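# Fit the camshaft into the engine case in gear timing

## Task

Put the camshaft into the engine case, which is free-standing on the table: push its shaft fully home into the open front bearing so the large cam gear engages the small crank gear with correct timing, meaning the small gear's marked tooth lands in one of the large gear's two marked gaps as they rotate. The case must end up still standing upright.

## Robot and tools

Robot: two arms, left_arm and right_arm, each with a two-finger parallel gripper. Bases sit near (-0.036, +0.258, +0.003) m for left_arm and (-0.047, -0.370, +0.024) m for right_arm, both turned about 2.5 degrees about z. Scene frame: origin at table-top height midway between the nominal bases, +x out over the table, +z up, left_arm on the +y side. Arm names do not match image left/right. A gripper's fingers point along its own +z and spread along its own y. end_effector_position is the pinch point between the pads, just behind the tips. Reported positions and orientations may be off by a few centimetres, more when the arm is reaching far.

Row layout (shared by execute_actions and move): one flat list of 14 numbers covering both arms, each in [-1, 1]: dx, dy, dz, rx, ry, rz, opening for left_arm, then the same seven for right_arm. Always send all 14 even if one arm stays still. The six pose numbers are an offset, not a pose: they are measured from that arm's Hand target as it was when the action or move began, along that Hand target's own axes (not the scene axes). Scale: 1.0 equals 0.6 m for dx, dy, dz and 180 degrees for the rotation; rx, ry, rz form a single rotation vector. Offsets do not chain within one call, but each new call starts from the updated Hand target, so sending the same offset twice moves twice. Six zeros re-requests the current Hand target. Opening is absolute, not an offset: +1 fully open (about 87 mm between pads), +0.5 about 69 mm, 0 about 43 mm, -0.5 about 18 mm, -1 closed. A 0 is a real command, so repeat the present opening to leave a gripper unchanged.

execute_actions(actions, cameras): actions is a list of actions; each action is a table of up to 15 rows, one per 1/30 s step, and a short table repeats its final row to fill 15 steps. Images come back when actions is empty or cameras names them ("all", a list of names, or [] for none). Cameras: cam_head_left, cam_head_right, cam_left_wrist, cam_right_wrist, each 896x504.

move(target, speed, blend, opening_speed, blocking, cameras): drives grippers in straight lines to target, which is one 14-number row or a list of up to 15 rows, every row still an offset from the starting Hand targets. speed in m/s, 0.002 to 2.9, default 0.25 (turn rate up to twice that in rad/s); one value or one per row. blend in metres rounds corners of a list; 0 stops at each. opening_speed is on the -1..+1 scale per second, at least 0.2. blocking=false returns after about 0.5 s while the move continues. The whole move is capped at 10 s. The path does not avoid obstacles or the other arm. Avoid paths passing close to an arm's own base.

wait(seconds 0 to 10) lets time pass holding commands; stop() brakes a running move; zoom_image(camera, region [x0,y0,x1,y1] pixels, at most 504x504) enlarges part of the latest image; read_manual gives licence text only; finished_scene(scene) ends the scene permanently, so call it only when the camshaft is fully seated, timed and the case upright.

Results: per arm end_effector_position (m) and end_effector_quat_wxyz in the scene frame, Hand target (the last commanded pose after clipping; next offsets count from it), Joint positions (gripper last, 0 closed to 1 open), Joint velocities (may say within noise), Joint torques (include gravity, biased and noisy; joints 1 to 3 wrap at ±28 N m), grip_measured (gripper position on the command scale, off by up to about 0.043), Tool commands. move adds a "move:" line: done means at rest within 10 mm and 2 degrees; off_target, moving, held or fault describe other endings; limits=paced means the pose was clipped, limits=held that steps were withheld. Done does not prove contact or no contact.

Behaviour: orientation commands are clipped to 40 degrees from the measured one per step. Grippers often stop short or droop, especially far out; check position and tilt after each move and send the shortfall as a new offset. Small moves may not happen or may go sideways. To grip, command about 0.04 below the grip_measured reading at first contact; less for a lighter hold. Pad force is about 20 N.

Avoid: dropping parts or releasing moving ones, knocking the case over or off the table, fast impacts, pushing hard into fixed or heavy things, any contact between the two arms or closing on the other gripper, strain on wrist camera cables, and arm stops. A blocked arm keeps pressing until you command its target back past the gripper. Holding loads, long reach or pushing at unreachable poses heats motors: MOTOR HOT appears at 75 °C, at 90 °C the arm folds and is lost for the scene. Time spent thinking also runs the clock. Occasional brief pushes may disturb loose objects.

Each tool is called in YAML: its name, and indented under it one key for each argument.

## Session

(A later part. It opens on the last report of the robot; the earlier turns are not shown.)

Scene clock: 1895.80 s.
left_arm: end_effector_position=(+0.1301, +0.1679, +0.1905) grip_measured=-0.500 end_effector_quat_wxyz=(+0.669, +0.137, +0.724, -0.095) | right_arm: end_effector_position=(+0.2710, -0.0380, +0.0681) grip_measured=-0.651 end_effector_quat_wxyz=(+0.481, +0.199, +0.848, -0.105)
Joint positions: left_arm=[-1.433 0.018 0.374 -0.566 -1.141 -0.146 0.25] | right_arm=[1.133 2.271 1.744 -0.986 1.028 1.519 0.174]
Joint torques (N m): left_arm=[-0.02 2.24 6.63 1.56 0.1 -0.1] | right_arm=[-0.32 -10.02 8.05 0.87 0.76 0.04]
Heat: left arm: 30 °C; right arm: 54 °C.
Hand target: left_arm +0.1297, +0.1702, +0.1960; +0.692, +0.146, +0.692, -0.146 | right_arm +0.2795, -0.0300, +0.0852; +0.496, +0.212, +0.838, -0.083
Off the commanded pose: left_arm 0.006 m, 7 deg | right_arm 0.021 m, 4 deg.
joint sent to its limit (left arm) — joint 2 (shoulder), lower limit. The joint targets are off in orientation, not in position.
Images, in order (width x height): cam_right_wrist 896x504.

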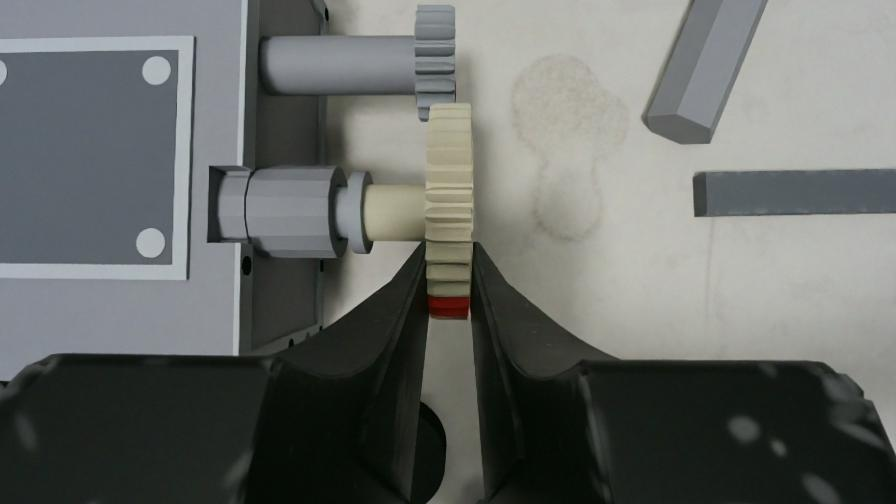

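Meshing smoothly. Continue.

execute_actions:
  actions:
    - [[0,0,0,0,0,0,-0.5,0.003,0.004,0,0.008,0.01,0.005,-0.8],[0,0,0,0,0,0,-0.5,0.003,0.004,0,0.008,0.01,0.005,-0.8],[0,0,0,0,0,0,-0.5,0.003,0.004,0,0.008,0.01,0.005,-0.8],[0,0,0,0,0,0,-0.5,0,0.005,0.004,-0.008,-0.01,0.005,-0.8],[0,0,0,0,0,0,-0.5,0,0.005,0.004,-0.008,-0.01,0.005,-0.8],[0,0,0,0,0,0,-0.5,0,0.005,0.004,-0.008,-0.01,0.005,-0.8],[0,0,0,0,0,0,-0.5,-0.003,0.006,0,0.008,0.01,-0.005,-0.8],[0,0,0,0,0,0,-0.5,-0.003,0.006,0,0.008,0.01,-0.005,-0.8],[0,0,0,0,0,0,-0.5,-0.003,0.006,0,0.008,0.01,-0.005,-0.8],[0,0,0,0,0,0,-0.5,0,0.007,-0.004,-0.008,-0.01,0.005,-0.8],[0,0,0,0,0,0,-0.5,0,0.007,-0.004,-0.008,-0.01,0.005,-0.8],[0,0,0,0,0,0,-0.5,0,0.007,-0.004,-0.008,-0.01,0.005,-0.8],[0,0,0,0,0,0,-0.5,0,0.007,0,0,0,0,-0.8]]
    - [[0,0,0,0,0,0,-0.5,0.003,0.004,0,0.008,0.01,0.005,-0.8],[0,0,0,0,0,0,-0.5,0.003,0.004,0,0.008,0.01,0.005,-0.8],[0,0,0,0,0,0,-0.5,0.003,0.004,0,0.008,0.01,0.005,-0.8],[0,0,0,0,0,0,-0.5,0,0.005,0.004,-0.008,-0.01,0.005,-0.8],[0,0,0,0,0,0,-0.5,0,0.005,0.004,-0.008,-0.01,0.005,-0.8],[0,0,0,0,0,0,-0.5,0,0.005,0.004,-0.008,-0.01,0.005,-0.8],[0,0,0,0,0,0,-0.5,-0.003,0.006,0,0.008,0.01,-0.005,-0.8],[0,0,0,0,0,0,-0.5,-0.003,0.006,0,0.008,0.01,-0.005,-0.8],[0,0,0,0,0,0,-0.5,-0.003,0.006,0,0.008,0.01,-0.005,-0.8],[0,0,0,0,0,0,-0.5,0,0.007,-0.004,-0.008,-0.01,0.005,-0.8],[0,0,0,0,0,0,-0.5,0,0.007,-0.004,-0.008,-0.01,0.005,-0.8],[0,0,0,0,0,0,-0.5,0,0.007,-0.004,-0.008,-0.01,0.005,-0.8],[0,0,0,0,0,0,-0.5,0,0.007,0,0,0,0,-0.8]]
    - [[0,0,0,0,0,0,-0.5,0.003,0.004,0,0.008,0.01,0.005,-0.8],[0,0,0,0,0,0,-0.5,0.003,0.004,0,0.008,0.01,0.005,-0.8],[0,0,0,0,0,0,-0.5,0.003,0.004,0,0.008,0.01,0.005,-0.8],[0,0,0,0,0,0,-0.5,0,0.005,0.004,-0.008,-0.01,0.005,-0.8],[0,0,0,0,0,0,-0.5,0,0.005,0.004,-0.008,-0.01,0.005,-0.8],[0,0,0,0,0,0,-0.5,0,0.005,0.004,-0.008,-0.01,0.005,-0.8],[0,0,0,0,0,0,-0.5,-0.003,0.006,0,0.008,0.01,-0.005,-0.8],[0,0,0,0,0,0,-0.5,-0.003,0.006,0,0.008,0.01,-0.005,-0.8],[0,0,0,0,0,0,-0.5,-0.003,0.006,0,0.008,0.01,-0.005,-0.8],[0,0,0,0,0,0,-0.5,0,0.007,-0.004,-0.008,-0.01,0.005,-0.8],[0,0,0,0,0,0,-0.5,0,0.007,-0.004,-0.008,-0.01,0.005,-0.8],[0,0,0,0,0,0,-0.5,0,0.007,-0.004,-0.008,-0.01,0.005,-0.8],[0,0,0,0,0,0,-0.5,0,0.007,0,0,0,0,-0.8]]
  cameras: ["cam_right_wrist"]

zoom_image:
  camera: "cam_right_wrist"
  region: [300, 0, 490, 330]

Scene clock: 1921.87 s.
left_arm: end_effector_position=(+0.1301, +0.1679, +0.1905) grip_measured=-0.500 end_effector_quat_wxyz=(+0.669, +0.137, +0.724, -0.095) | right_arm: end_effector_position=(+0.2769, -0.0277, +0.0682) grip_measured=-0.651 end_effector_quat_wxyz=(+0.482, +0.199, +0.847, -0.107)
Joint positions: left_arm=[-1.433 0.018 0.374 -0.566 -1.141 -0.146 0.25] | right_arm=[1.133 2.324 1.834 -1.029 1.032 1.524 0.174]
Joint torques (N m): left_arm=[-0.01 2.19 6.64 1.56 0.1 -0.1] | right_arm=[-0.24 -10.5 8.24 0.87 0.75 0.01]
Heat: left arm: 30 °C; right arm: 54 °C.
Hand target: left_arm +0.1297, +0.1702, +0.1960; +0.692, +0.146, +0.692, -0.146 | right_arm +0.2850, -0.0187, +0.0861; +0.496, +0.212, +0.838, -0.083
Off the commanded pose: left_arm 0.006 m, 7 deg | right_arm 0.022 m, 4 deg.
joint sent to its limit (left arm) — joint 2 (shoulder), lower limit. The joint targets are off in orientation, not in position.
Images, in order (width x height): cam_right_wrist 896x504.

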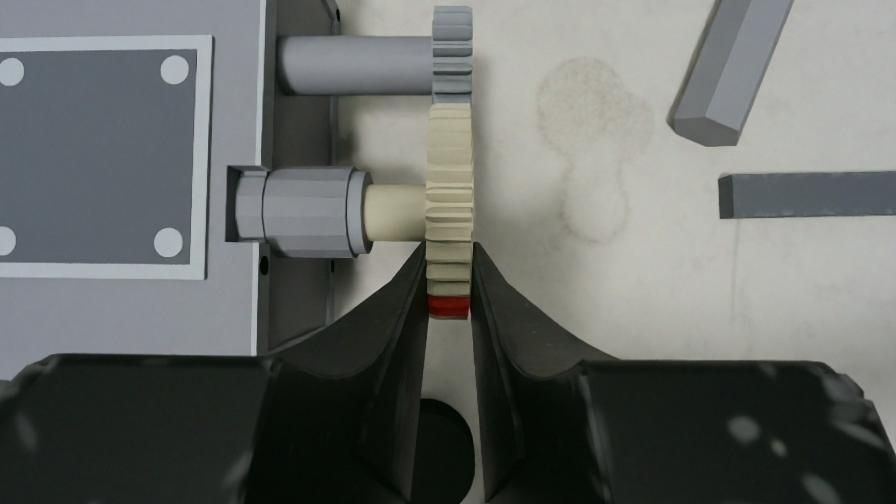

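Scaled by 1.527 from the camera's 896x504 image, which has a finer 1280x720 frame.

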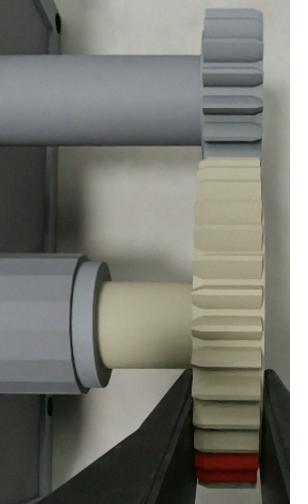

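execute_actions:
  actions:
    - [[0,0,0,0,0,0,-0.5,0.003,0.004,0,0.008,0.01,0.005,-0.8],[0,0,0,0,0,0,-0.5,0.003,0.004,0,0.008,0.01,0.005,-0.8],[0,0,0,0,0,0,-0.5,0.003,0.004,0,0.008,0.01,0.005,-0.8],[0,0,0,0,0,0,-0.5,0,0.005,0.004,-0.008,-0.01,0.005,-0.8],[0,0,0,0,0,0,-0.5,0,0.005,0.004,-0.008,-0.01,0.005,-0.8],[0,0,0,0,0,0,-0.5,0,0.005,0.004,-0.008,-0.01,0.005,-0.8],[0,0,0,0,0,0,-0.5,-0.003,0.006,0,0.008,0.01,-0.005,-0.8],[0,0,0,0,0,0,-0.5,-0.003,0.006,0,0.008,0.01,-0.005,-0.8],[0,0,0,0,0,0,-0.5,-0.003,0.006,0,0.008,0.01,-0.005,-0.8],[0,0,0,0,0,0,-0.5,0,0.007,-0.004,-0.008,-0.01,0.005,-0.8],[0,0,0,0,0,0,-0.5,0,0.007,-0.004,-0.008,-0.01,0.005,-0.8],[0,0,0,0,0,0,-0.5,0,0.007,-0.004,-0.008,-0.01,0.005,-0.8],[0,0,0,0,0,0,-0.5,0,0.007,0,0,0,0,-0.8]]
  cameras: []

move:
  target:
    - [0,0,0,0,0,0,-0.5,0,-0.014,0,0,0,0,-0.8]
    - [0,0,0,0,0,0,-0.5,0,-0.014,0,0,0,0,-0.45]
  speed: 0.04
  opening_speed: 0.3
  cameras: ["cam_right_wrist"]

zoom_image:
  camera: "cam_right_wrist"
  region: [300, 0, 490, 330]

Scene clock: 1939.33 s.
left_arm: end_effector_position=(+0.1301, +0.1679, +0.1905) grip_measured=-0.500 end_effector_quat_wxyz=(+0.669, +0.137, +0.724, -0.095) | right_arm: end_effector_position=(+0.2788, -0.0240, +0.0683) grip_measured=-0.651 end_effector_quat_wxyz=(+0.483, +0.199, +0.846, -0.107)
Joint positions: left_arm=[-1.433 0.018 0.374 -0.566 -1.141 -0.146 0.25] | right_arm=[1.134 2.343 1.865 -1.043 1.033 1.526 0.174]
Joint torques (N m): left_arm=[-0.01 2.22 6.6 1.56 0.1 -0.1] | right_arm=[-0.29 -10.66 8.31 0.88 0.74 0]
Heat: left arm: 30 °C; right arm: 59 °C.
Hand target: left_arm +0.1297, +0.1702, +0.1960; +0.692, +0.146, +0.692, -0.146 | right_arm +0.2868, -0.0149, +0.0864; +0.496, +0.212, +0.838, -0.082
Off the commanded pose: left_arm 0.006 m, 7 deg | right_arm 0.022 m, 4 deg.
joint sent to its limit (left arm) — joint 2 (shoulder), lower limit. The joint targets are off in orientation, not in position.
No camera images: "cameras" was empty.

Scene clock: 1941.57 s.
left_arm: end_effector_position=(+0.1301, +0.1679, +0.1905) grip_measured=-0.500 end_effector_quat_wxyz=(+0.669, +0.137, +0.724, -0.095) | right_arm: end_effector_position=(+0.2793, -0.0233, +0.0680) grip_measured=-0.450 end_effector_quat_wxyz=(+0.485, +0.201, +0.845, -0.100)
Joint positions: left_arm=[-1.433 0.018 0.374 -0.566 -1.141 -0.146 0.25] | right_arm=[1.134 2.331 1.843 -1.012 1.034 1.518 0.275]
Joint torques (N m): left_arm=[-0.01 2.22 6.64 1.55 0.09 -0.09] | right_arm=[-0.25 -12.19 4.77 0.87 0.74 0.05]
Heat: left arm: 30 °C; right arm: 59 °C.
Hand target: left_arm +0.1297, +0.1702, +0.1960; +0.692, +0.146, +0.692, -0.146 | right_arm +0.2832, -0.0224, +0.0859; +0.496, +0.212, +0.838, -0.082
Off the commanded pose: left_arm 0.006 m, 7 deg | right_arm 0.018 m, 3 deg.
joint sent to its limit (left arm) — joint 2 (shoulder), lower limit. The joint targets are off in orientation, not in position.
move: off_target (left_arm, right_arm); target 2's new opening was sent with right_arm's hand 0.018 m and 3 deg from that target
Images, in order (width x height): cam_right_wrist 896x504.

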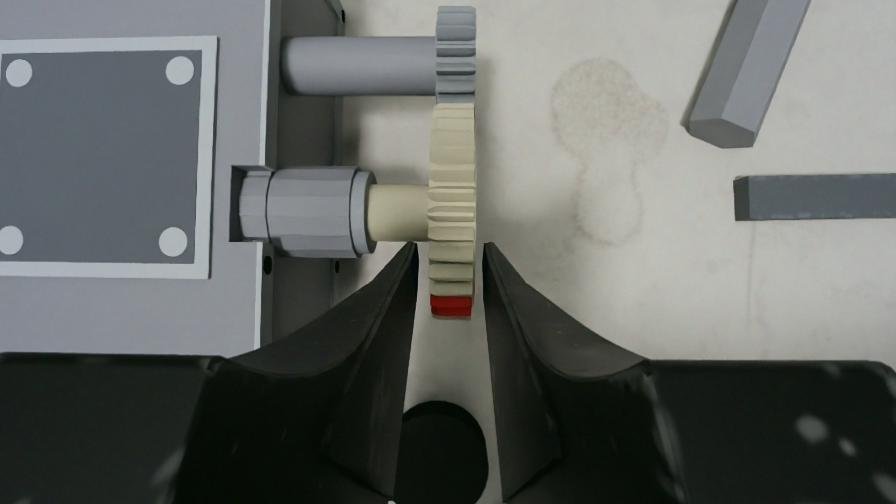

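Scaled by 1.527 from the camera's 896x504 image, which has a finer 1280x720 frame.

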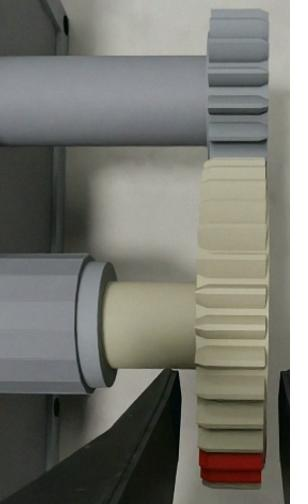

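move:
  target:
    - [0,0,0,0,0,0,-0.5,0,0,-0.117,0,0,0,-0.45]
    - [0,0,0,0,0,0,-0.5,-0.1,-0.173,-0.111,0,0,0,-0.45]
    - [0,0,0,0,0,0,-0.5,-0.068,-0.205,0.012,-0.513,-0.173,-0.085,-0.45]
  blend: [0.01,0.02,0]
  speed: [0.1,0.2,0.25]
  cameras: ["cam_right_wrist","cam_left_wrist"]

zoom_image:
  camera: "cam_right_wrist"
  region: [350, 0, 610, 150]

Scene clock: 1961.37 s.
left_arm: end_effector_position=(+0.1301, +0.1679, +0.1905) grip_measured=-0.500 end_effector_quat_wxyz=(+0.669, +0.137, +0.724, -0.095) | right_arm: end_effector_position=(+0.2432, -0.1470, +0.0925) grip_measured=-0.450 end_effector_quat_wxyz=(+0.561, -0.372, +0.619, +0.404)
Joint positions: left_arm=[-1.433 0.018 0.374 -0.566 -1.141 -0.146 0.25] | right_arm=[0.314 1.861 0.306 1.485 -0.891 0.029 0.275]
Joint torques (N m): left_arm=[-0.03 2.21 6.64 1.56 0.09 -0.1] | right_arm=[-0.88 -3.77 5.04 2.95 -0.11 -0.07]
Heat: left arm: 31 °C; right arm: 58 °C.
Hand target: left_arm +0.1297, +0.1702, +0.1960; +0.692, +0.146, +0.692, -0.146 | right_arm +0.2522, -0.1463, +0.1088; +0.665, -0.332, +0.511, +0.432
Off the commanded pose: left_arm 0.006 m, 7 deg | right_arm 0.019 m, 18 deg.
joint sent to its limit (left arm) — joint 2 (shoulder), lower limit. The joint targets are off in orientation, not in position.
joint sent to its limit (right arm) — joint 4 (wrist pitch), upper limit. The joint targets are off in orientation, not in position.
move: off_target (left_arm, right_arm)
Images, in order (width x height): cam_left_wrist 896x504, cam_right_wrist 896x504.

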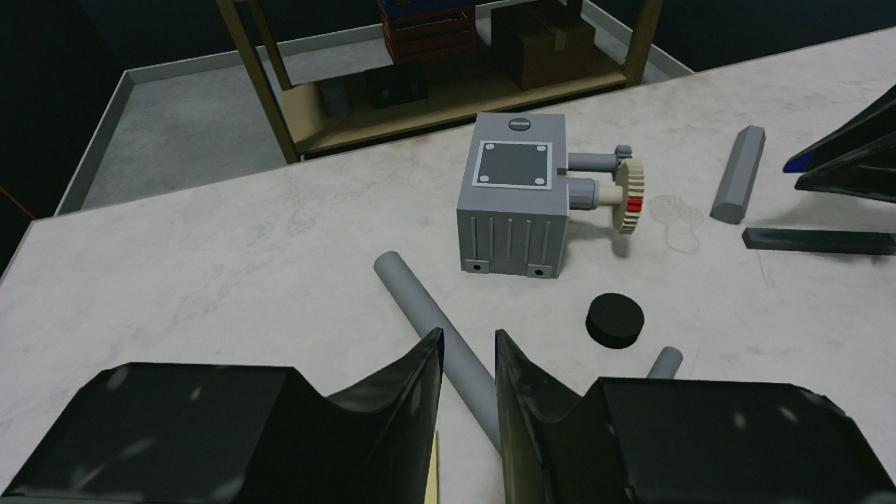

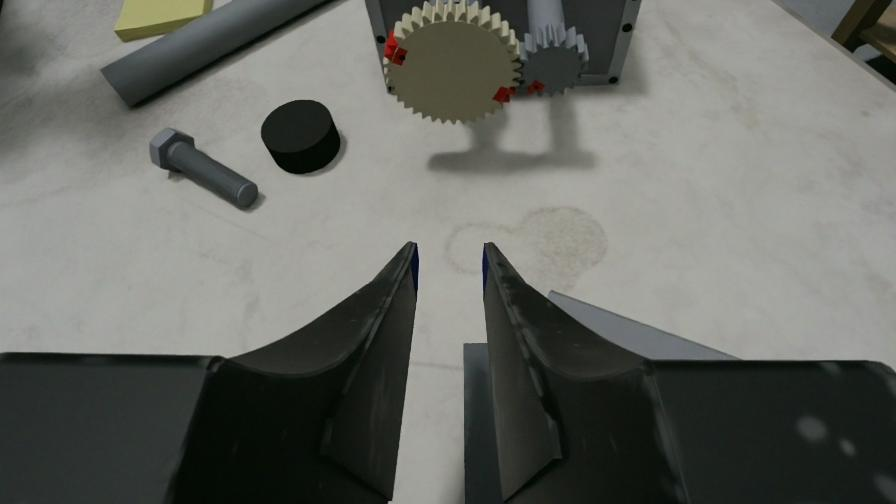

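Scaled by 1.938 from the camera's 896x504 image, which has a finer 1280x720 frame.

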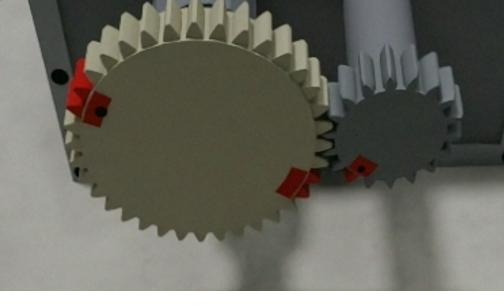

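zoom_image:
  camera: "cam_right_wrist"
  region: [490, 40, 550, 110]

Scaled by 7.200 from the camera's 896x504 image, which has a finer 1280x720 frame.

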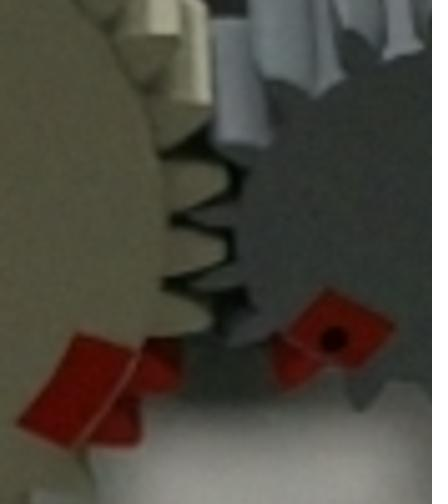

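zoom_image:
  camera: "cam_left_wrist"
  region: [540, 120, 660, 250]

Scaled by 3.877 from the camera's 896x504 image, which has a finer 1280x720 frame.

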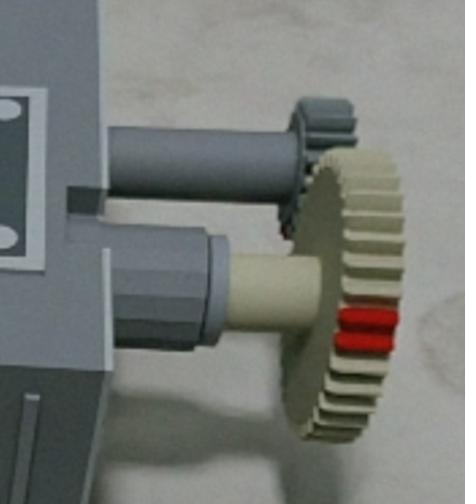

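finished_scene:
  scene: 2

The scene is finished: the task was done.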